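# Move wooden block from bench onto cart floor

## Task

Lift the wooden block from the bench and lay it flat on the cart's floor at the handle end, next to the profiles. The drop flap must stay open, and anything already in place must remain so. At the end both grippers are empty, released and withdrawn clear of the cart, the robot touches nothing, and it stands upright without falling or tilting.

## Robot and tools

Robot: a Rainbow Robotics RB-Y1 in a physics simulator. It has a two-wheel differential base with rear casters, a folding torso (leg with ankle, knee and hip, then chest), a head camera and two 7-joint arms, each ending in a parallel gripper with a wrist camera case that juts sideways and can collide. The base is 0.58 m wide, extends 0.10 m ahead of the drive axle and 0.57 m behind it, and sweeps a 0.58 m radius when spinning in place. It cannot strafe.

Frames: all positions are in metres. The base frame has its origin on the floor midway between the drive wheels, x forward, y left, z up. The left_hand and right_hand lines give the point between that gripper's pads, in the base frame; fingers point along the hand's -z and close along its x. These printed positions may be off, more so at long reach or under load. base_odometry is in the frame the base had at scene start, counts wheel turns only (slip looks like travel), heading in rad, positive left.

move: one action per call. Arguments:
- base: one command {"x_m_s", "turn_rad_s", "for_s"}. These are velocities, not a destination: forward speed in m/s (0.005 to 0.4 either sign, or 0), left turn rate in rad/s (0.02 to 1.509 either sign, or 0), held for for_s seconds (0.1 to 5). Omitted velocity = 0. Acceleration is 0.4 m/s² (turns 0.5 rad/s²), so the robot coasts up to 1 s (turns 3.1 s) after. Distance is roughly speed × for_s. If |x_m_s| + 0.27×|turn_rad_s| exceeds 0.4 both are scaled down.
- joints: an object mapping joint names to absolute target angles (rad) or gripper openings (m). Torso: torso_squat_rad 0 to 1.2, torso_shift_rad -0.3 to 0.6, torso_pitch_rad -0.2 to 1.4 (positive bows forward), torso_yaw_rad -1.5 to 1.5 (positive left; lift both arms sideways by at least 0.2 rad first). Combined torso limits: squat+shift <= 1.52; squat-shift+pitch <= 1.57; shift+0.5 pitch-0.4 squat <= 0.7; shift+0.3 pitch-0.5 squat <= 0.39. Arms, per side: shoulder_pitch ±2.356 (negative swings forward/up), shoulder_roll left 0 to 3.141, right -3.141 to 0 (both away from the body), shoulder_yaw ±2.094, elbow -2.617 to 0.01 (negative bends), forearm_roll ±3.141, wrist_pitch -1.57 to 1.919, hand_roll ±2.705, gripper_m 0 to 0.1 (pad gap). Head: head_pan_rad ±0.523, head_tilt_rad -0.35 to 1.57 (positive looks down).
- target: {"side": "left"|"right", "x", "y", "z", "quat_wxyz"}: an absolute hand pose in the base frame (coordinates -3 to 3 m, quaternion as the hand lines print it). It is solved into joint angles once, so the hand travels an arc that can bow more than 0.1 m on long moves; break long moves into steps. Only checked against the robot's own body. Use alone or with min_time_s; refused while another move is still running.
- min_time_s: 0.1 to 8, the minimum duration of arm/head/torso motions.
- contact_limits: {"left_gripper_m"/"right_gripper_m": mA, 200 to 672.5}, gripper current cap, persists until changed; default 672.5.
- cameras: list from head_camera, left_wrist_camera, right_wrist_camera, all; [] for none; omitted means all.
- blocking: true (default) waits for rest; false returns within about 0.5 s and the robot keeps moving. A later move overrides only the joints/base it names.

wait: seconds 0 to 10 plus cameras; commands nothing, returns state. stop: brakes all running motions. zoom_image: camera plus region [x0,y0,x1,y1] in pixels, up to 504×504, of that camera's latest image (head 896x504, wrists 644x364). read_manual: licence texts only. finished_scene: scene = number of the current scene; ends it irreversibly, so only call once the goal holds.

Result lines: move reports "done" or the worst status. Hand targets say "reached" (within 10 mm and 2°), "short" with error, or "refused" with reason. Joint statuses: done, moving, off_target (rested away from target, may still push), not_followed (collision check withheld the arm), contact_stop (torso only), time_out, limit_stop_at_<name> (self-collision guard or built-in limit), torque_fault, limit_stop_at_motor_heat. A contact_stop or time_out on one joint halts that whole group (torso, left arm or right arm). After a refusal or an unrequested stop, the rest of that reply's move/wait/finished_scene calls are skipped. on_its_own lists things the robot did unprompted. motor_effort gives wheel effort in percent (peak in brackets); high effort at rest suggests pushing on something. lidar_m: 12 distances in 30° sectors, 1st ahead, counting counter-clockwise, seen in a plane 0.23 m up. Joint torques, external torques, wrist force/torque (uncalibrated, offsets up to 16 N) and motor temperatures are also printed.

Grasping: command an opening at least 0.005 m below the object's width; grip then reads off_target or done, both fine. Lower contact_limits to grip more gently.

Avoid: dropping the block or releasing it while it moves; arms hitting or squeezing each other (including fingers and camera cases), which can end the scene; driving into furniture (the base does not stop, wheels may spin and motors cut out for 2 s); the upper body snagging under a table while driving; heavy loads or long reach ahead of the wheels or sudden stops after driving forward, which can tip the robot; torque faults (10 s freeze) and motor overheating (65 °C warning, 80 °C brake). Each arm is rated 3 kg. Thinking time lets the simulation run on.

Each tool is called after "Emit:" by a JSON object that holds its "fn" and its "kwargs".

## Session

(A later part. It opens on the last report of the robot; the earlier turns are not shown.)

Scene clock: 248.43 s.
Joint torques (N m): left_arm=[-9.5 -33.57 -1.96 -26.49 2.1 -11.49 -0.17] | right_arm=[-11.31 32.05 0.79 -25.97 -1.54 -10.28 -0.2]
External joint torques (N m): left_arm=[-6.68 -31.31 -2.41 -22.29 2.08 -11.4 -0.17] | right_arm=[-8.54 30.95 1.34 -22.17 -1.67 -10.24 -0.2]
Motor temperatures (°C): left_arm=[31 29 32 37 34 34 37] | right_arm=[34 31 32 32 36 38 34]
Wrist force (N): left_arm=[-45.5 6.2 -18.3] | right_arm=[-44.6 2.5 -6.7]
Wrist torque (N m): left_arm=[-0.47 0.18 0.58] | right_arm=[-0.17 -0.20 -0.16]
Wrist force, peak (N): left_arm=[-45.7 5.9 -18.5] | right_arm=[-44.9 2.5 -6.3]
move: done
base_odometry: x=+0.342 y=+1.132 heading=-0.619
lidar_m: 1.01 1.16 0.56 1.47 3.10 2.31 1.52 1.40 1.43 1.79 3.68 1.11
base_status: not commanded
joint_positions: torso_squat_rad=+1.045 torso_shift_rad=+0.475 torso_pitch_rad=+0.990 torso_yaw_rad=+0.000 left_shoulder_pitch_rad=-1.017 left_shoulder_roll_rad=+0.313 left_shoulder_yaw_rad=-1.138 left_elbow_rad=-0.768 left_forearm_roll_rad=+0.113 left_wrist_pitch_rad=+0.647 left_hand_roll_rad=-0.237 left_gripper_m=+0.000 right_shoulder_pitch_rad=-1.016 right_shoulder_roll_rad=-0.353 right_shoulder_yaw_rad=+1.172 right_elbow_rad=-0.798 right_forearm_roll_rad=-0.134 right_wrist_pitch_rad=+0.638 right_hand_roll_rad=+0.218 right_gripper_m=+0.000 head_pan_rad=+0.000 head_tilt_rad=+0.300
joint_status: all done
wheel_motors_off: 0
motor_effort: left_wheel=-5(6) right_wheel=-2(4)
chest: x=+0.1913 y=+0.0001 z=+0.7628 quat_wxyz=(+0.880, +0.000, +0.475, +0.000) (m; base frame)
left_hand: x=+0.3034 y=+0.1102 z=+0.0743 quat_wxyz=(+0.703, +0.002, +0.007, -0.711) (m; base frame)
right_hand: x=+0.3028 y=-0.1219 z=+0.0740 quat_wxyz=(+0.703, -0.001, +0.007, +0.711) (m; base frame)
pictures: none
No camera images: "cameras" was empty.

Emit:
{"fn": "move", "kwargs": {"joints": {"torso_squat_rad":0.95,"torso_shift_rad":0.44}, "min_time_s": 3, "cameras": ["left_wrist_camera","right_wrist_camera"]}}

Scene clock: 252.87 s.
Joint torques (N m): left_arm=[-10.6 -33.38 -1.43 -25.72 1.5 -10.95 -0.18] | right_arm=[-12.74 32.24 0.31 -26.11 -1.01 -9.89 0.02]
External joint torques (N m): left_arm=[-7.81 -31.11 -1.87 -21.52 1.48 -10.86 -0.18] | right_arm=[-10.01 31.14 0.86 -22.32 -1.14 -9.85 0.02]
Motor temperatures (°C): left_arm=[31 29 32 38 34 35 37] | right_arm=[34 32 32 33 36 39 34]
Wrist force (N): left_arm=[-43.3 3.7 -18.4] | right_arm=[-42.5 3.5 -18.2]
Wrist torque (N m): left_arm=[-0.48 0.16 0.46] | right_arm=[-0.01 -0.04 -0.47]
Wrist force, peak (N): left_arm=[-45.8 6.7 -19.0] | right_arm=[-43.5 5.1 -18.8]
move: done
base_odometry: x=+0.342 y=+1.132 heading=-0.619
lidar_m: 0.79 1.17 0.57 1.47 3.10 2.30 1.53 1.39 1.41 1.78 3.66 1.09
base_status: not commanded
joint_positions: torso_squat_rad=+0.950 torso_shift_rad=+0.440 torso_pitch_rad=+0.991 torso_yaw_rad=+0.000 left_shoulder_pitch_rad=-1.017 left_shoulder_roll_rad=+0.313 left_shoulder_yaw_rad=-1.138 left_elbow_rad=-0.769 left_forearm_roll_rad=+0.114 left_wrist_pitch_rad=+0.647 left_hand_roll_rad=-0.237 left_gripper_m=+0.000 right_shoulder_pitch_rad=-1.015 right_shoulder_roll_rad=-0.353 right_shoulder_yaw_rad=+1.172 right_elbow_rad=-0.798 right_forearm_roll_rad=-0.134 right_wrist_pitch_rad=+0.637 right_hand_roll_rad=+0.218 right_gripper_m=+0.000 head_pan_rad=+0.000 head_tilt_rad=+0.300
joint_status: all done
wheel_motors_off: 0
motor_effort: left_wheel=-2(4) right_wheel=-1(3)
chest: x=+0.2043 y=+0.0001 z=+0.8185 quat_wxyz=(+0.880, +0.000, +0.475, +0.000) (m; base frame)
left_hand: x=+0.3156 y=+0.1102 z=+0.1299 quat_wxyz=(+0.703, +0.002, +0.008, -0.711) (m; base frame)
right_hand: x=+0.3150 y=-0.1219 z=+0.1296 quat_wxyz=(+0.703, -0.001, +0.008, +0.711) (m; base frame)
pictures: left_wrist_camera, right_wrist_camera
camera_calibration:
left_wrist_camera: T_world_to_cam=[[0.0144768, -0.999652, -0.0220659, 0.107915], [-0.884147, -0.0231044, 0.466638, 0.250014], [-0.466985, 0.0127541, -0.884173, 0.333367], [0, 0, 0, 1]] pos_world=[0.375164, 0.109402, 0.180469]
right_wrist_camera: T_world_to_cam=[[0.0405565, -0.999079, -0.0140256, -0.134009], [-0.855897, -0.0419802, 0.515439, 0.224772], [-0.515553, -0.00889998, -0.856811, 0.344526], [0, 0, 0, 1]] pos_world=[0.375438, -0.121383, 0.177458]

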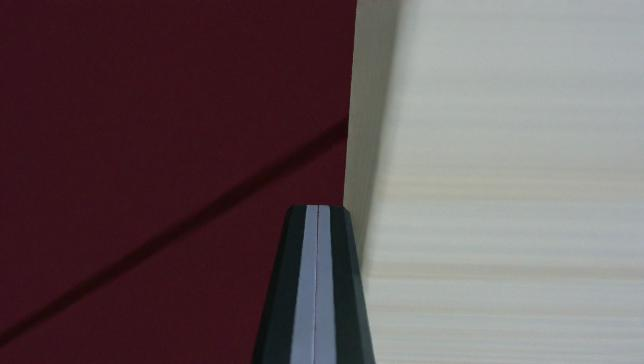

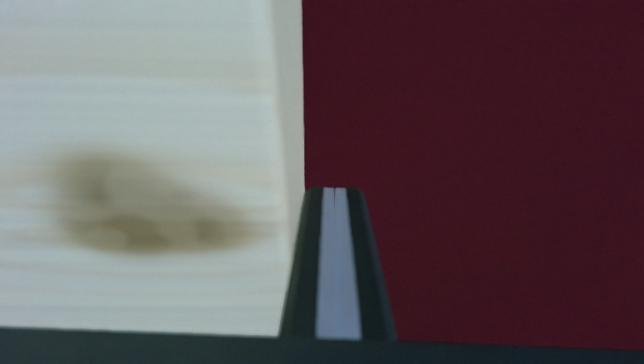

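Emit:
{"fn": "move", "kwargs": {"joints": {"torso_squat_rad":0.5,"torso_shift_rad":0.3}, "min_time_s": 4, "cameras": []}}

Emit:
{"fn": "move", "kwargs": {"base": {"x_m_s":-0.2,"for_s":2.5}, "cameras": []}}

Emit:
{"fn": "move", "kwargs": {"joints": {"torso_squat_rad":0.1,"torso_shift_rad":0.0,"torso_pitch_rad":0.2,"head_tilt_rad":0.75}, "min_time_s": 5}}

Scene clock: 264.53 s.
Joint torques (N m): left_arm=[-10.85 -33.11 -1.02 -25.69 1.65 -10.94 -0.18] | right_arm=[-12.74 31.88 0.3 -25.95 -0.97 -9.9 0.1]
External joint torques (N m): left_arm=[-8.06 -30.84 -1.45 -21.48 1.62 -10.85 -0.18] | right_arm=[-10.01 30.78 0.84 -22.15 -1.1 -9.86 0.1]
Motor temperatures (°C): left_arm=[31 30 32 39 34 36 37] | right_arm=[34 32 32 34 35 40 34]
Wrist force (N): left_arm=[-42.9 3.6 -19.2] | right_arm=[-42.7 3.3 -18.4]
Wrist torque (N m): left_arm=[-0.44 0.19 0.53] | right_arm=[-0.02 0.01 -0.46]
Wrist force, peak (N): left_arm=[-43.5 3.4 -20.1] | right_arm=[-43.2 3.6 -18.6]
move: done
base_odometry: x=+0.342 y=+1.132 heading=-0.619
lidar_m: 0.79 1.17 0.58 1.47 3.10 2.31 1.52 1.40 1.42 1.77 3.66 1.11
base_status: not commanded
joint_positions: torso_squat_rad=+0.500 torso_shift_rad=+0.300 torso_pitch_rad=+0.991 torso_yaw_rad=+0.000 left_shoulder_pitch_rad=-1.016 left_shoulder_roll_rad=+0.313 left_shoulder_yaw_rad=-1.138 left_elbow_rad=-0.769 left_forearm_roll_rad=+0.114 left_wrist_pitch_rad=+0.647 left_hand_roll_rad=-0.237 left_gripper_m=+0.000 right_shoulder_pitch_rad=-1.015 right_shoulder_roll_rad=-0.353 right_shoulder_yaw_rad=+1.172 right_elbow_rad=-0.798 right_forearm_roll_rad=-0.134 right_wrist_pitch_rad=+0.637 right_hand_roll_rad=+0.218 right_gripper_m=+0.000 head_pan_rad=+0.000 head_tilt_rad=+0.300
joint_status: all done
wheel_motors_off: 0
motor_effort: left_wheel=-1(3) right_wheel=+3(4)
chest: x=+0.2125 y=+0.0001 z=+1.0369 quat_wxyz=(+0.880, +0.000, +0.475, +0.000) (m; base frame)
left_hand: x=+0.3237 y=+0.1102 z=+0.3484 quat_wxyz=(+0.703, +0.002, +0.008, -0.711) (m; base frame)
right_hand: x=+0.3231 y=-0.1219 z=+0.3480 quat_wxyz=(+0.703, -0.001, +0.008, +0.711) (m; base frame)
pictures: none
No camera images: "cameras" was empty.

Scene clock: 268.03 s.
Joint torques (N m): left_arm=[-11.95 -32.55 -0.69 -25.52 1.41 -10.85 -0.26] | right_arm=[-14.07 32.45 -0.12 -25.85 -0.85 -9.91 -0.01]
External joint torques (N m): left_arm=[-9.17 -30.28 -1.13 -21.32 1.39 -10.75 -0.26] | right_arm=[-11.34 31.36 0.42 -22.06 -0.98 -9.87 -0.01]
Motor temperatures (°C): left_arm=[31 30 32 39 34 36 37] | right_arm=[34 32 32 35 35 40 34]
Wrist force (N): left_arm=[-43.3 3.9 -19.2] | right_arm=[-42.5 3.4 -18.3]
Wrist torque (N m): left_arm=[-0.49 0.17 0.52] | right_arm=[-0.03 -0.02 -0.46]
Wrist force, peak (N): left_arm=[-43.8 5.2 -19.2] | right_arm=[-43.0 3.9 -19.1]
move: done
base_odometry: x=-0.065 y=+1.423 heading=-0.621
lidar_m: 1.28 0.97 1.55 1.94 4.14 1.66 1.11 0.99 1.01 1.27 2.60 1.56
base_status: done (sent for 2.5 of 2.5 s)
joint_positions: torso_squat_rad=+0.500 torso_shift_rad=+0.300 torso_pitch_rad=+0.991 torso_yaw_rad=+0.000 left_shoulder_pitch_rad=-1.016 left_shoulder_roll_rad=+0.312 left_shoulder_yaw_rad=-1.139 left_elbow_rad=-0.769 left_forearm_roll_rad=+0.114 left_wrist_pitch_rad=+0.647 left_hand_roll_rad=-0.237 left_gripper_m=+0.000 right_shoulder_pitch_rad=-1.015 right_shoulder_roll_rad=-0.353 right_shoulder_yaw_rad=+1.172 right_elbow_rad=-0.798 right_forearm_roll_rad=-0.134 right_wrist_pitch_rad=+0.637 right_hand_roll_rad=+0.218 right_gripper_m=+0.000 head_pan_rad=+0.000 head_tilt_rad=+0.300
joint_status: not commanded
wheel_motors_off: 0
motor_effort: left_wheel=-14(28) right_wheel=+12(29)
chest: x=+0.2125 y=+0.0001 z=+1.0370 quat_wxyz=(+0.880, +0.000, +0.475, +0.000) (m; base frame)
left_hand: x=+0.3235 y=+0.1101 z=+0.3484 quat_wxyz=(+0.703, +0.001, +0.008, -0.711) (m; base frame)
right_hand: x=+0.3230 y=-0.1220 z=+0.3481 quat_wxyz=(+0.703, -0.001, +0.008, +0.711) (m; base frame)
pictures: none
No camera images: "cameras" was empty.

Scene clock: 273.33 s.
Joint torques (N m): left_arm=[-31.53 -25.84 5.68 -24.98 0 -11.55 -0.2] | right_arm=[-35.58 26.03 -5.8 -25.53 0.67 -10.22 -0.01]
External joint torques (N m): left_arm=[-11.25 -30.02 0.35 -21.28 0.75 -11.17 -0.21] | right_arm=[-15.5 30.94 -0.48 -22.4 -0.2 -9.91 0]
Motor temperatures (°C): left_arm=[31 30 32 40 34 36 37] | right_arm=[34 33 32 35 35 40 34]
Wrist force (N): left_arm=[-41.9 -7.8 -17.7] | right_arm=[-41.4 16.4 -10.9]
Wrist torque (N m): left_arm=[-0.41 0.87 0.32] | right_arm=[-0.22 0.03 -0.10]
Wrist force, peak (N): left_arm=[-43.1 2.7 -20.1] | right_arm=[-42.8 3.4 -19.8]
move: done
base_odometry: x=-0.065 y=+1.423 heading=-0.620
lidar_m: 1.29 0.96 1.56 1.94 4.12 1.63 1.08 0.99 1.02 1.28 2.60 1.55
base_status: not commanded
joint_positions: torso_squat_rad=+0.100 torso_shift_rad=+0.000 torso_pitch_rad=+0.201 torso_yaw_rad=+0.000 left_shoulder_pitch_rad=-1.016 left_shoulder_roll_rad=+0.312 left_shoulder_yaw_rad=-1.139 left_elbow_rad=-0.769 left_forearm_roll_rad=+0.114 left_wrist_pitch_rad=+0.647 left_hand_roll_rad=-0.237 left_gripper_m=+0.000 right_shoulder_pitch_rad=-1.014 right_shoulder_roll_rad=-0.353 right_shoulder_yaw_rad=+1.172 right_elbow_rad=-0.798 right_forearm_roll_rad=-0.134 right_wrist_pitch_rad=+0.637 right_hand_roll_rad=+0.218 right_gripper_m=+0.000 head_pan_rad=+0.000 head_tilt_rad=+0.750
joint_status: all done
wheel_motors_off: 0
motor_effort: left_wheel=-11(15) right_wheel=+12(14)
chest: x=-0.1660 y=+0.0001 z=+1.2802 quat_wxyz=(+0.995, +0.000, +0.100, +0.000) (m; base frame)
left_hand: x=+0.4007 y=+0.1102 z=+0.8738 quat_wxyz=(+0.652, +0.275, -0.263, -0.656) (m; base frame)
right_hand: x=+0.4005 y=-0.1222 z=+0.8731 quat_wxyz=(+0.652, -0.274, -0.263, +0.656) (m; base frame)
pictures: head_camera, left_wrist_camera, right_wrist_camera
camera_calibration:
head_camera: T_world_to_cam=[[-0.00907171, -0.999504, -0.0301556, 0.0426465], [-0.779306, 0.0259631, -0.626106, 0.891634], [0.626578, 0.0178206, -0.779155, 1.15747], [0, 0, 0, 1]] pos_world=[-0.0300039, -0.00115112, 1.46139]
left_wrist_camera: T_world_to_cam=[[0.0257305, -0.999655, -0.00521598, 0.103862], [-0.954194, -0.0230039, -0.298304, 0.67455], [0.298081, 0.0126526, -0.954457, 0.785699], [0, 0, 0, 1]] pos_world=[0.406776, 0.109402, 0.951679]
right_wrist_camera: T_world_to_cam=[[0.0383648, -0.99908, 0.0191413, -0.155347], [-0.968956, -0.0418763, -0.243662, 0.62274], [0.24424, -0.00919906, -0.969671, 0.819798], [0, 0, 0, 1]] pos_world=[0.40914, -0.121585, 0.949646]

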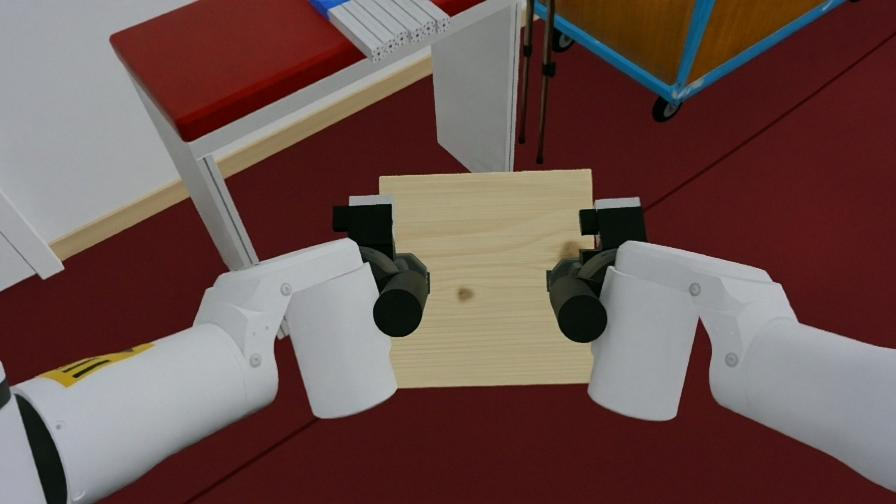

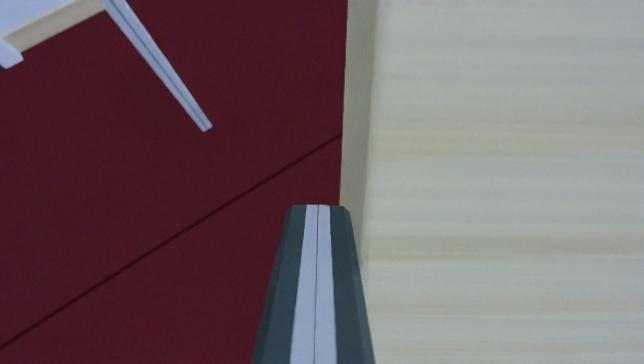

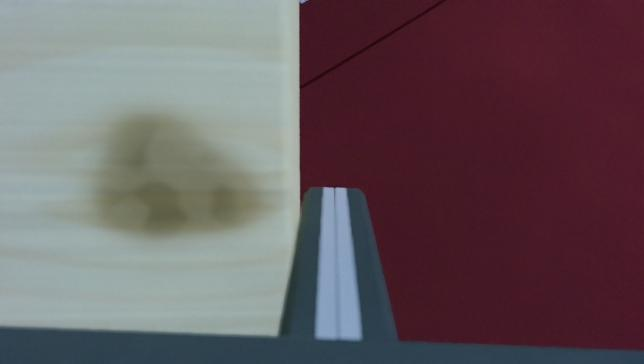

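Emit:
{"fn": "move", "kwargs": {"base": {"turn_rad_s":-0.5,"for_s":1.9}, "cameras": []}}

Emit:
{"fn": "move", "kwargs": {"base": {"x_m_s":0.37,"for_s":4.93}, "cameras": []}}

Emit:
{"fn": "move", "kwargs": {"base": {"turn_rad_s":0.5,"for_s":3.14}, "cameras": ["head_camera"]}}

Scene clock: 277.50 s.
Joint torques (N m): left_arm=[-31.99 -25.34 5.52 -24.86 -0.21 -11.68 -0.33] | right_arm=[-36.28 25.72 -5.58 -25.23 0.87 -10.34 0.06]
External joint torques (N m): left_arm=[-11.71 -29.52 0.19 -21.16 0.54 -11.29 -0.35] | right_arm=[-16.2 30.63 -0.26 -22.1 -0.01 -10.03 0.06]
Motor temperatures (°C): left_arm=[31 30 31 40 34 36 37] | right_arm=[35 33 32 36 35 40 34]
Wrist force (N): left_arm=[-42.5 -7.6 -16.7] | right_arm=[-42.5 15.8 -10.8]
Wrist torque (N m): left_arm=[-0.34 0.84 0.35] | right_arm=[-0.19 -0.04 -0.10]
Wrist force, peak (N): left_arm=[-43.4 -7.4 -16.7] | right_arm=[-42.6 16.6 -11.7]
move: done
base_odometry: x=-0.065 y=+1.423 heading=-1.570
lidar_m: 3.35 1.55 1.28 0.96 1.59 2.12 4.17 1.48 1.05 1.00 1.02 1.36
base_status: done (sent for 1.9 of 1.9 s)
joint_positions: torso_squat_rad=+0.100 torso_shift_rad=+0.000 torso_pitch_rad=+0.201 torso_yaw_rad=+0.000 left_shoulder_pitch_rad=-1.015 left_shoulder_roll_rad=+0.312 left_shoulder_yaw_rad=-1.139 left_elbow_rad=-0.769 left_forearm_roll_rad=+0.114 left_wrist_pitch_rad=+0.647 left_hand_roll_rad=-0.237 left_gripper_m=+0.000 right_shoulder_pitch_rad=-1.014 right_shoulder_roll_rad=-0.353 right_shoulder_yaw_rad=+1.172 right_elbow_rad=-0.798 right_forearm_roll_rad=-0.134 right_wrist_pitch_rad=+0.638 right_hand_roll_rad=+0.218 right_gripper_m=+0.000 head_pan_rad=+0.000 head_tilt_rad=+0.750
joint_status: not commanded
wheel_motors_off: 0
motor_effort: left_wheel=+17(44) right_wheel=+2(34)
chest: x=-0.1660 y=+0.0001 z=+1.2802 quat_wxyz=(+0.995, +0.000, +0.100, +0.000) (m; base frame)
left_hand: x=+0.4006 y=+0.1101 z=+0.8737 quat_wxyz=(+0.652, +0.275, -0.263, -0.656) (m; base frame)
right_hand: x=+0.4004 y=-0.1221 z=+0.8729 quat_wxyz=(+0.652, -0.274, -0.263, +0.656) (m; base frame)
pictures: none
No camera images: "cameras" was empty.

Scene clock: 283.67 s.
Joint torques (N m): left_arm=[-31.82 -23.4 7.12 -23.95 0.13 -11.29 0.16] | right_arm=[-36.28 24.79 -6.48 -24.41 0.55 -10.13 -0.18]
External joint torques (N m): left_arm=[-11.54 -27.56 1.79 -20.24 0.88 -10.9 0.15] | right_arm=[-16.21 29.69 -1.16 -21.27 -0.33 -9.83 -0.17]
Motor temperatures (°C): left_arm=[32 30 32 40 34 37 37] | right_arm=[35 32 32 36 35 41 34]
Wrist force (N): left_arm=[-40.4 -8.9 -15.1] | right_arm=[-40.1 15.6 -12.8]
Wrist torque (N m): left_arm=[-0.05 0.70 -0.38] | right_arm=[-0.45 0.37 0.38]
Wrist force, peak (N): left_arm=[-42.3 -8.0 -18.0] | right_arm=[-41.6 17.5 -10.8]
move: done
base_odometry: x=-0.064 y=-0.402 heading=-1.570
lidar_m: 3.08 2.44 0.91 0.85 0.89 1.40 4.30 1.38 0.98 0.92 0.94 1.24
base_status: done (sent for 4.93 of 4.93 s)
joint_positions: torso_squat_rad=+0.100 torso_shift_rad=+0.000 torso_pitch_rad=+0.201 torso_yaw_rad=+0.000 left_shoulder_pitch_rad=-1.015 left_shoulder_roll_rad=+0.312 left_shoulder_yaw_rad=-1.139 left_elbow_rad=-0.769 left_forearm_roll_rad=+0.114 left_wrist_pitch_rad=+0.647 left_hand_roll_rad=-0.237 left_gripper_m=+0.000 right_shoulder_pitch_rad=-1.014 right_shoulder_roll_rad=-0.352 right_shoulder_yaw_rad=+1.172 right_elbow_rad=-0.799 right_forearm_roll_rad=-0.134 right_wrist_pitch_rad=+0.637 right_hand_roll_rad=+0.218 right_gripper_m=+0.000 head_pan_rad=+0.000 head_tilt_rad=+0.750
joint_status: not commanded
wheel_motors_off: 0
motor_effort: left_wheel=+1(47) right_wheel=-3(39)
chest: x=-0.1659 y=+0.0001 z=+1.2802 quat_wxyz=(+0.995, +0.000, +0.100, +0.000) (m; base frame)
left_hand: x=+0.4005 y=+0.1097 z=+0.8736 quat_wxyz=(+0.652, +0.274, -0.263, -0.657) (m; base frame)
right_hand: x=+0.4004 y=-0.1219 z=+0.8728 quat_wxyz=(+0.652, -0.274, -0.263, +0.656) (m; base frame)
pictures: none
No camera images: "cameras" was empty.

Scene clock: 288.13 s.
Joint torques (N m): left_arm=[-31.84 -23.69 7.28 -24.02 0.05 -11.37 0.18] | right_arm=[-36.47 24.59 -6.34 -24.76 0.62 -10.27 -0.24]
External joint torques (N m): left_arm=[-11.56 -27.86 1.95 -20.32 0.8 -10.99 0.17] | right_arm=[-16.39 29.5 -1.02 -21.63 -0.26 -9.96 -0.24]
Motor temperatures (°C): left_arm=[32 30 32 40 34 37 37] | right_arm=[36 32 32 36 35 41 34]
Wrist force (N): left_arm=[-40.6 -8.7 -14.8] | right_arm=[-40.2 15.8 -12.8]
Wrist torque (N m): left_arm=[-0.06 0.72 -0.36] | right_arm=[-0.45 0.33 0.38]
Wrist force, peak (N): left_arm=[-41.3 -8.8 -15.2] | right_arm=[-41.4 15.9 -12.9]
move: done
base_odometry: x=-0.064 y=-0.402 heading=-0.004
lidar_m: 0.85 0.89 1.97 4.16 1.36 0.96 0.91 0.96 1.27 3.15 2.44 0.91
base_status: done (sent for 3.13 of 3.13 s)
joint_positions: torso_squat_rad=+0.100 torso_shift_rad=+0.000 torso_pitch_rad=+0.201 torso_yaw_rad=+0.000 left_shoulder_pitch_rad=-1.015 left_shoulder_roll_rad=+0.312 left_shoulder_yaw_rad=-1.139 left_elbow_rad=-0.769 left_forearm_roll_rad=+0.114 left_wrist_pitch_rad=+0.647 left_hand_roll_rad=-0.237 left_gripper_m=+0.000 right_shoulder_pitch_rad=-1.014 right_shoulder_roll_rad=-0.352 right_shoulder_yaw_rad=+1.172 right_elbow_rad=-0.799 right_forearm_roll_rad=-0.134 right_wrist_pitch_rad=+0.637 right_hand_roll_rad=+0.218 right_gripper_m=+0.000 head_pan_rad=+0.000 head_tilt_rad=+0.750
joint_status: not commanded
wheel_motors_off: 0
motor_effort: left_wheel=+1(43) right_wheel=+17(34)
chest: x=-0.1660 y=+0.0001 z=+1.2802 quat_wxyz=(+0.995, +0.000, +0.100, +0.000) (m; base frame)
left_hand: x=+0.4005 y=+0.1097 z=+0.8736 quat_wxyz=(+0.652, +0.274, -0.263, -0.657) (m; base frame)
right_hand: x=+0.4004 y=-0.1219 z=+0.8729 quat_wxyz=(+0.652, -0.274, -0.263, +0.656) (m; base frame)
pictures: head_camera
camera_calibration:
head_camera: T_world_to_cam=[[-0.00915484, -0.999501, -0.0302149, 0.042632], [-0.779394, 0.0260625, -0.625992, 0.891546], [0.626468, 0.0178185, -0.779244, 1.15754], [0, 0, 0, 1]] pos_world=[-0.029904, -0.00125082, 1.46139]

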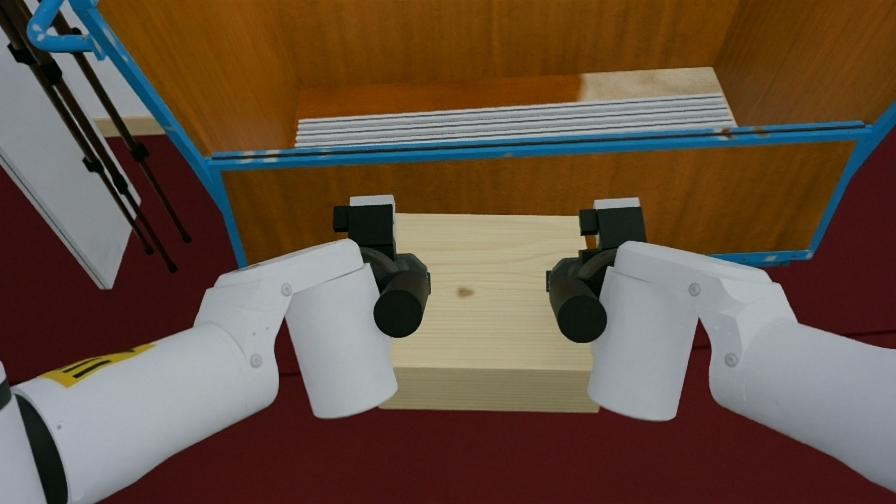

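Emit:
{"fn": "move", "kwargs": {"base": {"x_m_s":0.2,"for_s":3.3}, "cameras": []}}

Emit:
{"fn": "move", "kwargs": {"joints": {"torso_squat_rad":0.25,"torso_shift_rad":0.15,"torso_pitch_rad":0.6,"head_tilt_rad":0.5}, "min_time_s": 4}}

Scene clock: 299.30 s.
Joint torques (N m): left_arm=[-31.67 -23.41 7.17 -23.85 0.1 -11.39 0.24] | right_arm=[-36.51 24.52 -6.23 -24.62 0.52 -10.26 -0.28]
External joint torques (N m): left_arm=[-11.4 -27.57 1.84 -20.14 0.84 -11.01 0.23] | right_arm=[-16.44 29.43 -0.91 -21.49 -0.36 -9.95 -0.28]
Motor temperatures (°C): left_arm=[32 30 32 41 34 37 37] | right_arm=[36 32 32 37 35 41 34]
Wrist force (N): left_arm=[-40.1 -8.5 -14.3] | right_arm=[-40.0 14.9 -12.4]
Wrist torque (N m): left_arm=[-0.06 0.79 -0.41] | right_arm=[-0.40 0.37 0.35]
Wrist force, peak (N): left_arm=[-41.2 -9.3 -15.6] | right_arm=[-40.8 15.5 -12.5]
move: done
base_odometry: x=+0.596 y=-0.404 heading=-0.003
lidar_m: 0.20 0.22 0.28 1.72 2.33 1.65 1.57 1.63 2.17 4.52 0.31 0.21
base_status: done (sent for 3.3 of 3.3 s)
joint_positions: torso_squat_rad=+0.100 torso_shift_rad=+0.000 torso_pitch_rad=+0.201 torso_yaw_rad=+0.000 left_shoulder_pitch_rad=-1.015 left_shoulder_roll_rad=+0.312 left_shoulder_yaw_rad=-1.139 left_elbow_rad=-0.769 left_forearm_roll_rad=+0.114 left_wrist_pitch_rad=+0.647 left_hand_roll_rad=-0.237 left_gripper_m=+0.000 right_shoulder_pitch_rad=-1.014 right_shoulder_roll_rad=-0.352 right_shoulder_yaw_rad=+1.172 right_elbow_rad=-0.799 right_forearm_roll_rad=-0.134 right_wrist_pitch_rad=+0.638 right_hand_roll_rad=+0.218 right_gripper_m=+0.000 head_pan_rad=+0.000 head_tilt_rad=+0.750
joint_status: not commanded
wheel_motors_off: 0
motor_effort: left_wheel=+7(39) right_wheel=-5(46)
chest: x=-0.1660 y=+0.0001 z=+1.2802 quat_wxyz=(+0.995, +0.000, +0.100, +0.000) (m; base frame)
left_hand: x=+0.4005 y=+0.1097 z=+0.8737 quat_wxyz=(+0.652, +0.274, -0.263, -0.657) (m; base frame)
right_hand: x=+0.4004 y=-0.1219 z=+0.8729 quat_wxyz=(+0.652, -0.274, -0.263, +0.656) (m; base frame)
pictures: none
No camera images: "cameras" was empty.

Scene clock: 303.60 s.
Joint torques (N m): left_arm=[-24.39 -25.26 5.26 -23.97 0.41 -11.05 0.12] | right_arm=[-26.11 27.43 -4.83 -24.89 0.18 -9.97 -0.18]
External joint torques (N m): left_arm=[-12.04 -26.22 2.18 -19.67 0.79 -10.79 0.11] | right_arm=[-13.89 29.45 -1.69 -21.14 -0.36 -9.79 -0.18]
Motor temperatures (°C): left_arm=[32 29 32 41 34 37 37] | right_arm=[37 32 32 37 35 41 34]
Wrist force (N): left_arm=[-36.7 -4.8 -17.8] | right_arm=[-37.1 7.4 -18.0]
Wrist torque (N m): left_arm=[-0.28 1.29 -0.11] | right_arm=[-0.02 1.09 -0.29]
Wrist force, peak (N): left_arm=[-41.3 -7.2 -16.7] | right_arm=[-40.4 14.9 -13.2]
move: done
base_odometry: x=+0.596 y=-0.404 heading=-0.003
lidar_m: 0.19 0.20 0.28 1.72 2.31 1.66 1.56 1.63 2.18 4.53 0.31 0.21
base_status: not commanded
joint_positions: torso_squat_rad=+0.250 torso_shift_rad=+0.150 torso_pitch_rad=+0.601 torso_yaw_rad=+0.000 left_shoulder_pitch_rad=-1.015 left_shoulder_roll_rad=+0.311 left_shoulder_yaw_rad=-1.139 left_elbow_rad=-0.769 left_forearm_roll_rad=+0.114 left_wrist_pitch_rad=+0.647 left_hand_roll_rad=-0.237 left_gripper_m=+0.000 right_shoulder_pitch_rad=-1.015 right_shoulder_roll_rad=-0.352 right_shoulder_yaw_rad=+1.172 right_elbow_rad=-0.799 right_forearm_roll_rad=-0.134 right_wrist_pitch_rad=+0.637 right_hand_roll_rad=+0.218 right_gripper_m=+0.000 head_pan_rad=+0.000 head_tilt_rad=+0.500
joint_status: all done
wheel_motors_off: 0
motor_effort: left_wheel=+7(9) right_wheel=-4(8)
chest: x=+0.0485 y=+0.0001 z=+1.2064 quat_wxyz=(+0.955, +0.000, +0.296, +0.000) (m; base frame)
left_hand: x=+0.4120 y=+0.1093 z=+0.6114 quat_wxyz=(+0.691, +0.138, -0.128, -0.698) (m; base frame)
right_hand: x=+0.4119 y=-0.1217 z=+0.6109 quat_wxyz=(+0.691, -0.138, -0.128, +0.698) (m; base frame)
pictures: head_camera, left_wrist_camera, right_wrist_camera
camera_calibration:
head_camera: T_world_to_cam=[[-0.0135611, -0.999502, -0.0285077, 0.0402949], [-0.86409, 0.0260607, -0.502663, 0.890042], [0.503155, 0.0178166, -0.864012, 1.02885], [0, 0, 0, 1]] pos_world=[0.251954, -0.00125082, 1.33747]
left_wrist_camera: T_world_to_cam=[[0.0205583, -0.999692, -0.0139061, 0.108725], [-0.995034, -0.0218135, 0.0971197, 0.382024], [-0.0973931, 0.0118404, -0.995176, 0.71981], [0, 0, 0, 1]] pos_world=[0.447996, 0.108502, 0.680747]
right_wrist_camera: T_world_to_cam=[[0.0433111, -0.999059, 0.00212767, -0.141986], [-0.987395, -0.0424807, 0.15247, 0.335469], [-0.152236, -0.00870449, -0.988306, 0.737539], [0, 0, 0, 1]] pos_world=[0.44967, -0.121181, 0.678067]

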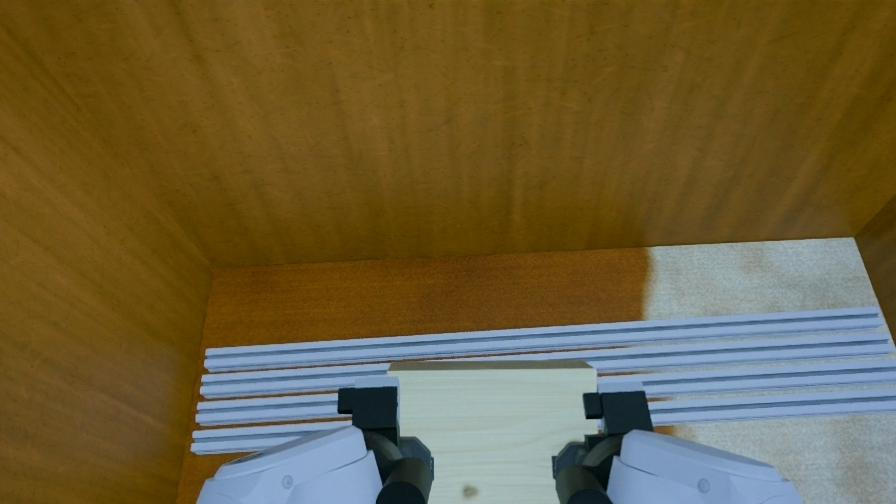

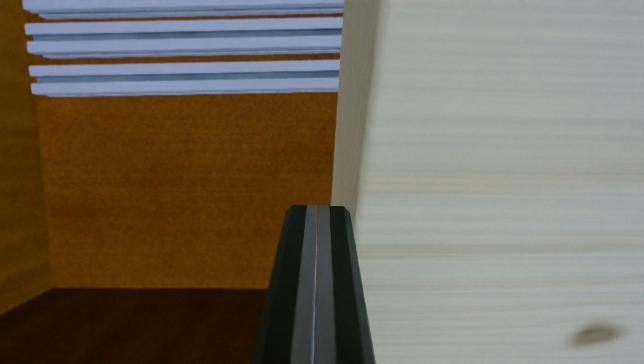

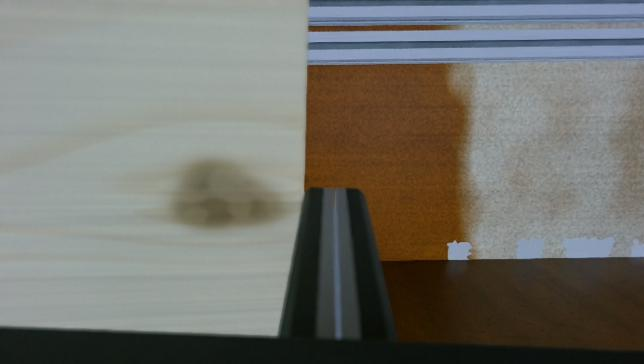

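Emit:
{"fn": "move", "kwargs": {"base": {"x_m_s":0.05,"for_s":0.4}, "cameras": []}}

Emit:
{"fn": "move", "kwargs": {"joints": {"torso_squat_rad":0.48,"torso_shift_rad":0.28,"torso_pitch_rad":0.8}, "min_time_s": 4}}

Scene clock: 310.63 s.
Joint torques (N m): left_arm=[-22.84 -25.43 4.9 -23.92 0.55 -11.02 0.15] | right_arm=[-24.89 27.37 -4.77 -25.02 0.02 -10.03 -0.14]
External joint torques (N m): left_arm=[-10.47 -26.38 1.81 -19.62 0.94 -10.76 0.15] | right_arm=[-12.66 29.39 -1.62 -21.26 -0.52 -9.85 -0.14]
Motor temperatures (°C): left_arm=[32 29 31 41 34 37 37] | right_arm=[36 32 32 37 35 41 34]
Wrist force (N): left_arm=[-36.6 -4.8 -17.2] | right_arm=[-36.5 7.6 -18.3]
Wrist torque (N m): left_arm=[-0.33 1.28 -0.07] | right_arm=[-0.02 1.19 -0.31]
Wrist force, peak (N): left_arm=[-37.6 -4.9 -18.2] | right_arm=[-37.3 8.1 -18.0]
move: done
base_odometry: x=+0.616 y=-0.404 heading=-0.003
lidar_m: 0.17 0.19 0.24 1.73 2.36 1.67 1.58 1.65 2.21 4.44 0.28 0.19
base_status: done (sent for 0.4 of 0.4 s)
joint_positions: torso_squat_rad=+0.250 torso_shift_rad=+0.150 torso_pitch_rad=+0.601 torso_yaw_rad=+0.000 left_shoulder_pitch_rad=-1.016 left_shoulder_roll_rad=+0.311 left_shoulder_yaw_rad=-1.139 left_elbow_rad=-0.769 left_forearm_roll_rad=+0.114 left_wrist_pitch_rad=+0.647 left_hand_roll_rad=-0.237 left_gripper_m=+0.000 right_shoulder_pitch_rad=-1.015 right_shoulder_roll_rad=-0.352 right_shoulder_yaw_rad=+1.172 right_elbow_rad=-0.799 right_forearm_roll_rad=-0.134 right_wrist_pitch_rad=+0.637 right_hand_roll_rad=+0.218 right_gripper_m=+0.000 head_pan_rad=+0.000 head_tilt_rad=+0.500
joint_status: not commanded
wheel_motors_off: 0
motor_effort: left_wheel=+1(28) right_wheel=-2(18)
chest: x=+0.0485 y=+0.0001 z=+1.2063 quat_wxyz=(+0.955, +0.000, +0.296, +0.000) (m; base frame)
left_hand: x=+0.4121 y=+0.1092 z=+0.6114 quat_wxyz=(+0.691, +0.138, -0.129, -0.698) (m; base frame)
right_hand: x=+0.4121 y=-0.1216 z=+0.6110 quat_wxyz=(+0.691, -0.138, -0.128, +0.698) (m; base frame)
pictures: none
No camera images: "cameras" was empty.

Scene clock: 314.93 s.
Joint torques (N m): left_arm=[-18.12 -27.07 3.44 -24.01 0.71 -10.78 0.13] | right_arm=[-19.96 29.01 -3.17 -24.9 -0.15 -9.87 -0.14]
External joint torques (N m): left_arm=[-10.53 -26.34 1.68 -19.67 0.89 -10.6 0.13] | right_arm=[-12.46 29.43 -1.33 -21.05 -0.49 -9.76 -0.14]
Motor temperatures (°C): left_arm=[32 29 31 41 34 37 37] | right_arm=[36 32 32 37 35 41 34]
Wrist force (N): left_arm=[-37.4 -1.3 -18.6] | right_arm=[-36.8 5.2 -19.1]
Wrist torque (N m): left_arm=[-0.28 1.21 0.06] | right_arm=[-0.05 1.13 -0.34]
Wrist force, peak (N): left_arm=[-38.1 -3.6 -17.8] | right_arm=[-37.3 7.3 -17.9]
move: done
base_odometry: x=+0.616 y=-0.404 heading=-0.003
lidar_m: 0.17 0.19 0.25 1.71 2.36 1.67 1.58 1.65 2.20 4.45 0.26 0.18
base_status: not commanded
joint_positions: torso_squat_rad=+0.480 torso_shift_rad=+0.280 torso_pitch_rad=+0.801 torso_yaw_rad=+0.000 left_shoulder_pitch_rad=-1.016 left_shoulder_roll_rad=+0.311 left_shoulder_yaw_rad=-1.139 left_elbow_rad=-0.769 left_forearm_roll_rad=+0.114 left_wrist_pitch_rad=+0.647 left_hand_roll_rad=-0.237 left_gripper_m=+0.000 right_shoulder_pitch_rad=-1.015 right_shoulder_roll_rad=-0.352 right_shoulder_yaw_rad=+1.172 right_elbow_rad=-0.799 right_forearm_roll_rad=-0.134 right_wrist_pitch_rad=+0.637 right_hand_roll_rad=+0.218 right_gripper_m=+0.000 head_pan_rad=+0.000 head_tilt_rad=+0.500
joint_status: all done
wheel_motors_off: 0
motor_effort: left_wheel=+0(2) right_wheel=+0(3)
chest: x=+0.1659 y=+0.0001 z=+1.0926 quat_wxyz=(+0.921, +0.000, +0.390, +0.000) (m; base frame)
left_hand: x=+0.4043 y=+0.1092 z=+0.4374 quat_wxyz=(+0.700, +0.068, -0.059, -0.708) (m; base frame)
right_hand: x=+0.4041 y=-0.1216 z=+0.4369 quat_wxyz=(+0.700, -0.068, -0.059, +0.708) (m; base frame)
pictures: head_camera, left_wrist_camera, right_wrist_camera
camera_calibration:
head_camera: T_world_to_cam=[[-0.0189503, -0.999502, -0.0252479, 0.0359752], [-0.946681, 0.0260604, -0.321117, 0.749586], [0.321615, 0.0178164, -0.946703, 0.991981], [0, 0, 0, 1]] pos_world=[0.391264, -0.00125082, 1.18073]
left_wrist_camera: T_world_to_cam=[[0.0172348, -0.999697, -0.0175476, 0.109301], [-0.956073, -0.021614, 0.29233, 0.289988], [-0.292621, 0.0117385, -0.956157, 0.607747], [0, 0, 0, 1]] pos_world=[0.453205, 0.108402, 0.498247]
right_wrist_camera: T_world_to_cam=[[0.0429676, -0.999055, -0.00653142, -0.137257], [-0.93759, -0.0425804, 0.345125, 0.249954], [-0.345077, -0.00870538, -0.938534, 0.620637], [0, 0, 0, 1]] pos_world=[0.45442, -0.121081, 0.495328]

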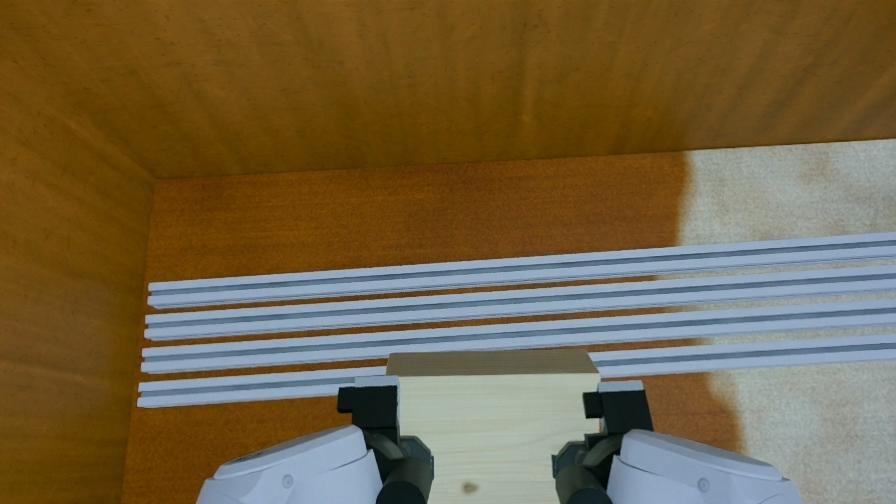

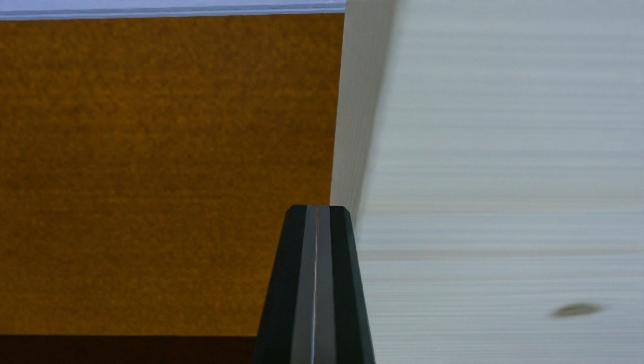

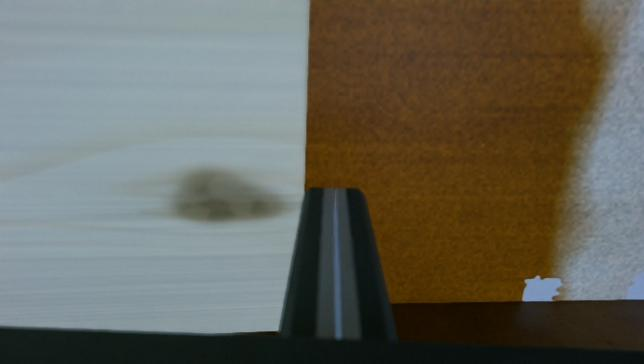

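Emit:
{"fn": "move", "kwargs": {"base": {"x_m_s":0.05,"for_s":0.6}, "cameras": []}}

Emit:
{"fn": "move", "kwargs": {"joints": {"torso_squat_rad":0.48,"torso_shift_rad":0.29,"torso_pitch_rad":0.95}, "min_time_s": 4}}

Scene clock: 320.07 s.
Joint torques (N m): left_arm=[-16.7 -26.92 3.3 -24 0.91 -10.76 0.18] | right_arm=[-18.59 29.08 -3.87 -24.96 -0.42 -9.9 -0.08]
External joint torques (N m): left_arm=[-9.11 -26.19 1.54 -19.66 1.09 -10.58 0.18] | right_arm=[-11.09 29.5 -2.02 -21.11 -0.75 -9.79 -0.08]
Motor temperatures (°C): left_arm=[32 30 31 41 34 37 37] | right_arm=[36 33 32 37 35 41 34]
Wrist force (N): left_arm=[-37.3 -0.5 -17.7] | right_arm=[-37.2 5.2 -18.9]
Wrist torque (N m): left_arm=[-0.27 1.21 0.10] | right_arm=[-0.05 1.13 -0.34]
Wrist force, peak (N): left_arm=[-37.5 -0.9 -20.3] | right_arm=[-37.2 4.8 -19.3]
move: done
base_odometry: x=+0.646 y=-0.404 heading=-0.003
lidar_m: 0.14 0.15 0.21 1.72 2.40 1.70 1.61 1.68 2.23 0.71 0.23 0.16
base_status: done (sent for 0.6 of 0.6 s)
joint_positions: torso_squat_rad=+0.480 torso_shift_rad=+0.280 torso_pitch_rad=+0.801 torso_yaw_rad=+0.000 left_shoulder_pitch_rad=-1.016 left_shoulder_roll_rad=+0.311 left_shoulder_yaw_rad=-1.139 left_elbow_rad=-0.769 left_forearm_roll_rad=+0.114 left_wrist_pitch_rad=+0.647 left_hand_roll_rad=-0.237 left_gripper_m=+0.000 right_shoulder_pitch_rad=-1.015 right_shoulder_roll_rad=-0.352 right_shoulder_yaw_rad=+1.172 right_elbow_rad=-0.799 right_forearm_roll_rad=-0.134 right_wrist_pitch_rad=+0.637 right_hand_roll_rad=+0.218 right_gripper_m=+0.000 head_pan_rad=+0.000 head_tilt_rad=+0.500
joint_status: not commanded
wheel_motors_off: 0
motor_effort: left_wheel=-2(23) right_wheel=+2(23)
chest: x=+0.1659 y=+0.0001 z=+1.0926 quat_wxyz=(+0.921, +0.000, +0.390, +0.000) (m; base frame)
left_hand: x=+0.4045 y=+0.1092 z=+0.4374 quat_wxyz=(+0.700, +0.068, -0.059, -0.708) (m; base frame)
right_hand: x=+0.4043 y=-0.1216 z=+0.4370 quat_wxyz=(+0.700, -0.068, -0.059, +0.708) (m; base frame)
pictures: none
No camera images: "cameras" was empty.

Scene clock: 324.37 s.
Joint torques (N m): left_arm=[-1.98 -37.54 -2.93 -25.59 4.19 -11.69 -0.22] | right_arm=[-0.45 30.78 1.23 -20.06 -3.5 -8.79 -0.07]
External joint torques (N m): left_arm=[1.97 -35.65 -3.68 -21.35 4.21 -11.57 -0.22] | right_arm=[3.45 29.99 2.09 -16.22 -3.69 -8.72 -0.07]
Motor temperatures (°C): left_arm=[32 30 31 41 34 37 37] | right_arm=[36 33 32 37 35 41 34]
Wrist force (N): left_arm=[-47.2 21.0 -8.6] | right_arm=[-38.1 -10.9 8.5]
Wrist torque (N m): left_arm=[0.15 1.31 0.59] | right_arm=[-0.47 0.83 -0.04]
Wrist force, peak (N): left_arm=[-47.7 21.0 -8.5] | right_arm=[-37.1 5.5 -19.4]
move: done
base_odometry: x=+0.646 y=-0.404 heading=-0.003
lidar_m: 0.14 0.16 0.21 1.71 2.40 1.69 1.62 1.69 2.23 0.71 0.23 0.15
base_status: not commanded
joint_positions: torso_squat_rad=+0.480 torso_shift_rad=+0.290 torso_pitch_rad=+0.949 torso_yaw_rad=+0.000 left_shoulder_pitch_rad=-1.019 left_shoulder_roll_rad=+0.314 left_shoulder_yaw_rad=-1.138 left_elbow_rad=-0.769 left_forearm_roll_rad=+0.113 left_wrist_pitch_rad=+0.647 left_hand_roll_rad=-0.237 left_gripper_m=+0.000 right_shoulder_pitch_rad=-1.019 right_shoulder_roll_rad=-0.352 right_shoulder_yaw_rad=+1.171 right_elbow_rad=-0.800 right_forearm_roll_rad=-0.133 right_wrist_pitch_rad=+0.637 right_hand_roll_rad=+0.218 right_gripper_m=+0.000 head_pan_rad=+0.000 head_tilt_rad=+0.500
joint_status: all done
wheel_motors_off: 0
motor_effort: left_wheel=-4(5) right_wheel=-5(7)
chest: x=+0.2008 y=+0.0001 z=+1.0558 quat_wxyz=(+0.890, +0.000, +0.457, +0.000) (m; base frame)
left_hand: x=+0.3429 y=+0.1106 z=+0.3727 quat_wxyz=(+0.703, +0.018, -0.008, -0.711) (m; base frame)
right_hand: x=+0.3428 y=-0.1202 z=+0.3727 quat_wxyz=(+0.703, -0.016, -0.009, +0.711) (m; base frame)
pictures: head_camera, left_wrist_camera, right_wrist_camera
camera_calibration:
head_camera: T_world_to_cam=[[-0.0223519, -0.999502, -0.0222634, 0.0332196], [-0.983682, 0.0259637, -0.178031, 0.627288], [0.17852, 0.0179208, -0.983773, 1.01378], [0, 0, 0, 1]] pos_world=[0.436814, -0.00125137, 1.10975]
left_wrist_camera: T_world_to_cam=[[0.0151073, -0.999641, -0.02211, 0.113136], [-0.904289, -0.023095, 0.426296, 0.182771], [-0.426653, 0.0135536, -0.904314, 0.554374], [0, 0, 0, 1]] pos_world=[0.400094, 0.109803, 0.425915]
right_wrist_camera: T_world_to_cam=[[0.0423364, -0.998987, -0.015263, -0.130061], [-0.87857, -0.0444987, 0.475536, 0.14563], [-0.475734, -0.00672293, -0.879564, 0.562253], [0, 0, 0, 1]] pos_world=[0.400935, -0.119669, 0.4233]

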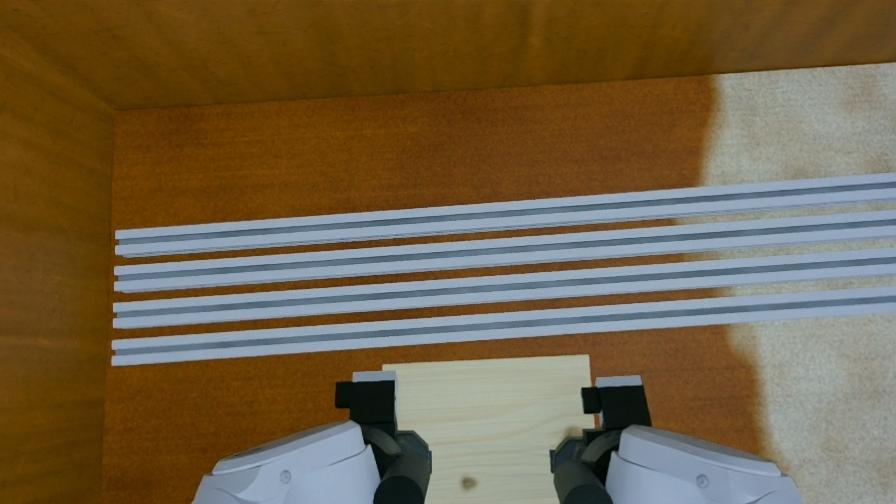

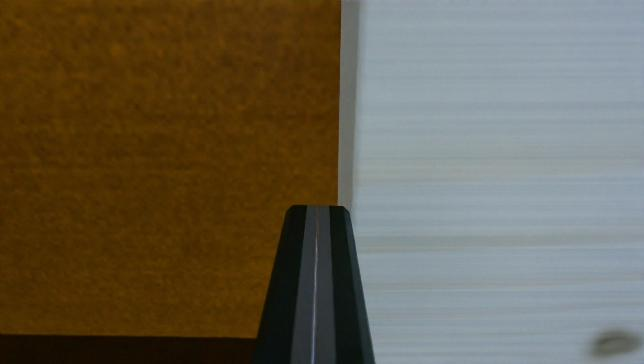

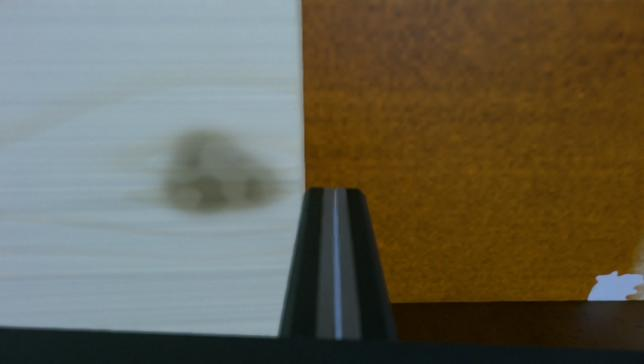

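Emit:
{"fn": "move", "kwargs": {"joints": {"torso_squat_rad":0.48,"torso_shift_rad":0.32,"torso_pitch_rad":0.95}, "min_time_s": 2, "cameras": []}}

Emit:
{"fn": "move", "kwargs": {"joints": {"torso_squat_rad":0.51,"torso_shift_rad":0.325,"torso_pitch_rad":0.955}, "min_time_s": 2}}

Scene clock: 333.10 s.
Joint torques (N m): left_arm=[-19.61 -30.41 2.24 -24.8 -0.23 -12.9 -0.27] | right_arm=[-20.92 27.49 -2.49 -21.95 0.93 -10.29 -0.17]
External joint torques (N m): left_arm=[-15.82 -28.45 1.53 -20.56 -0.21 -12.79 -0.27] | right_arm=[-17.19 26.67 -1.67 -18.12 0.76 -10.23 -0.17]
Motor temperatures (°C): left_arm=[32 30 31 41 34 37 37] | right_arm=[35 33 31 37 36 41 34]
Wrist force (N): left_arm=[-46.9 -10.9 11.6] | right_arm=[-39.2 18.4 5.9]
Wrist torque (N m): left_arm=[-0.62 0.98 0.27] | right_arm=[0.12 0.58 -0.09]
Wrist force, peak (N): left_arm=[-47.9 21.7 -8.0] | right_arm=[-39.8 18.7 5.5]
move: done
base_odometry: x=+0.646 y=-0.404 heading=-0.003
lidar_m: 0.14 0.14 0.20 1.73 2.39 1.72 1.62 1.69 2.22 0.70 0.23 0.16
base_status: not commanded
joint_positions: torso_squat_rad=+0.480 torso_shift_rad=+0.320 torso_pitch_rad=+0.950 torso_yaw_rad=+0.000 left_shoulder_pitch_rad=-1.015 left_shoulder_roll_rad=+0.312 left_shoulder_yaw_rad=-1.139 left_elbow_rad=-0.769 left_forearm_roll_rad=+0.114 left_wrist_pitch_rad=+0.647 left_hand_roll_rad=-0.237 left_gripper_m=-0.001 right_shoulder_pitch_rad=-1.014 right_shoulder_roll_rad=-0.351 right_shoulder_yaw_rad=+1.172 right_elbow_rad=-0.799 right_forearm_roll_rad=-0.134 right_wrist_pitch_rad=+0.638 right_hand_roll_rad=+0.218 right_gripper_m=+0.000 head_pan_rad=+0.000 head_tilt_rad=+0.500
joint_status: all done
wheel_motors_off: 0
motor_effort: left_wheel=+4(5) right_wheel=+3(7)
chest: x=+0.2187 y=+0.0001 z=+1.0500 quat_wxyz=(+0.889, +0.000, +0.457, +0.000) (m; base frame)
left_hand: x=+0.3563 y=+0.1102 z=+0.3665 quat_wxyz=(+0.703, +0.015, -0.006, -0.711) (m; base frame)
right_hand: x=+0.3558 y=-0.1210 z=+0.3662 quat_wxyz=(+0.703, -0.014, -0.006, +0.711) (m; base frame)
pictures: none
No camera images: "cameras" was empty.

Scene clock: 335.40 s.
Joint torques (N m): left_arm=[-12.72 -31.58 1.21 -24.12 1.17 -12.65 -0.28] | right_arm=[-12 31.74 -1.53 -22.64 -1.29 -10.47 -0.15]
External joint torques (N m): left_arm=[-8.98 -29.61 0.51 -19.88 1.19 -12.54 -0.28] | right_arm=[-8.3 30.93 -0.72 -18.82 -1.46 -10.42 -0.15]
Motor temperatures (°C): left_arm=[32 30 31 41 34 38 37] | right_arm=[35 33 31 37 35 41 34]
Wrist force (N): left_arm=[-49.1 1.7 15.7] | right_arm=[-46.6 0.3 17.3]
Wrist torque (N m): left_arm=[-0.17 0.41 0.47] | right_arm=[-0.21 0.15 -0.31]
Wrist force, peak (N): left_arm=[-49.4 1.9 15.6] | right_arm=[-47.2 0.3 17.5]
move: done
base_odometry: x=+0.646 y=-0.404 heading=-0.003
lidar_m: 0.14 0.16 0.20 1.72 2.40 1.70 1.61 1.68 2.23 0.71 0.23 0.16
base_status: not commanded
joint_positions: torso_squat_rad=+0.510 torso_shift_rad=+0.324 torso_pitch_rad=+0.953 torso_yaw_rad=+0.000 left_shoulder_pitch_rad=-1.016 left_shoulder_roll_rad=+0.312 left_shoulder_yaw_rad=-1.139 left_elbow_rad=-0.769 left_forearm_roll_rad=+0.114 left_wrist_pitch_rad=+0.647 left_hand_roll_rad=-0.237 left_gripper_m=-0.001 right_shoulder_pitch_rad=-1.016 right_shoulder_roll_rad=-0.353 right_shoulder_yaw_rad=+1.172 right_elbow_rad=-0.799 right_forearm_roll_rad=-0.134 right_wrist_pitch_rad=+0.638 right_hand_roll_rad=+0.218 right_gripper_m=+0.000 head_pan_rad=+0.000 head_tilt_rad=+0.500
joint_status: all done
wheel_motors_off: 0
motor_effort: left_wheel=+3(5) right_wheel=+4(7)
chest: x=+0.2190 y=+0.0001 z=+1.0387 quat_wxyz=(+0.889, +0.000, +0.459, +0.000) (m; base frame)
left_hand: x=+0.3554 y=+0.1100 z=+0.3548 quat_wxyz=(+0.703, +0.015, -0.005, -0.711) (m; base frame)
right_hand: x=+0.3555 y=-0.1214 z=+0.3545 quat_wxyz=(+0.703, -0.014, -0.006, +0.711) (m; base frame)
pictures: head_camera, left_wrist_camera, right_wrist_camera
camera_calibration:
head_camera: T_world_to_cam=[[-0.0224572, -0.999502, -0.0221553, 0.0331517], [-0.98452, 0.0259628, -0.173336, 0.637301], [0.173825, 0.0179197, -0.984613, 0.995578], [0, 0, 0, 1]] pos_world=[0.455123, -0.00125137, 1.09146]
left_wrist_camera: T_world_to_cam=[[0.0149195, -0.999661, -0.0213407, 0.111599], [-0.900729, -0.0227034, 0.433788, 0.197779], [-0.434125, 0.0127503, -0.900762, 0.545023], [0, 0, 0, 1]] pos_world=[0.413088, 0.109102, 0.407524]
right_wrist_camera: T_world_to_cam=[[0.0418361, -0.999035, -0.0133573, -0.132682], [-0.874729, -0.0430842, 0.482693, 0.161721], [-0.482803, -0.00851001, -0.875688, 0.553201], [0, 0, 0, 1]] pos_world=[0.4141, -0.120879, 0.404597]

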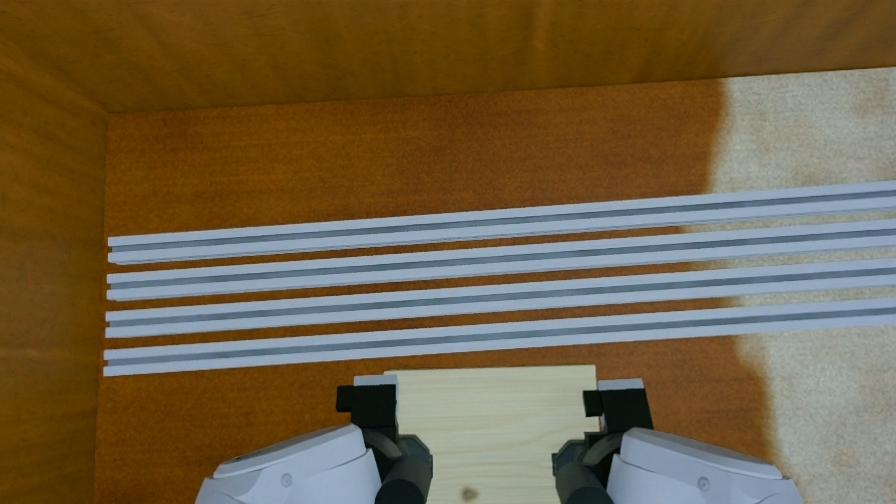

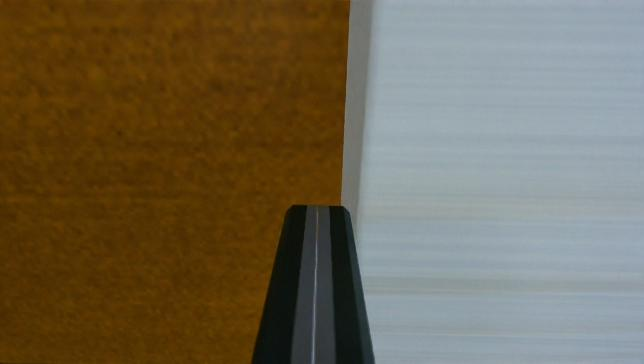

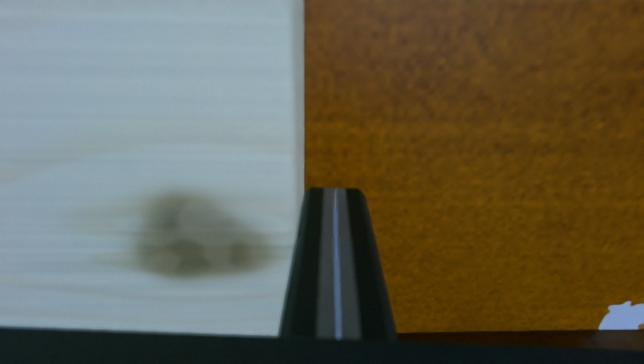

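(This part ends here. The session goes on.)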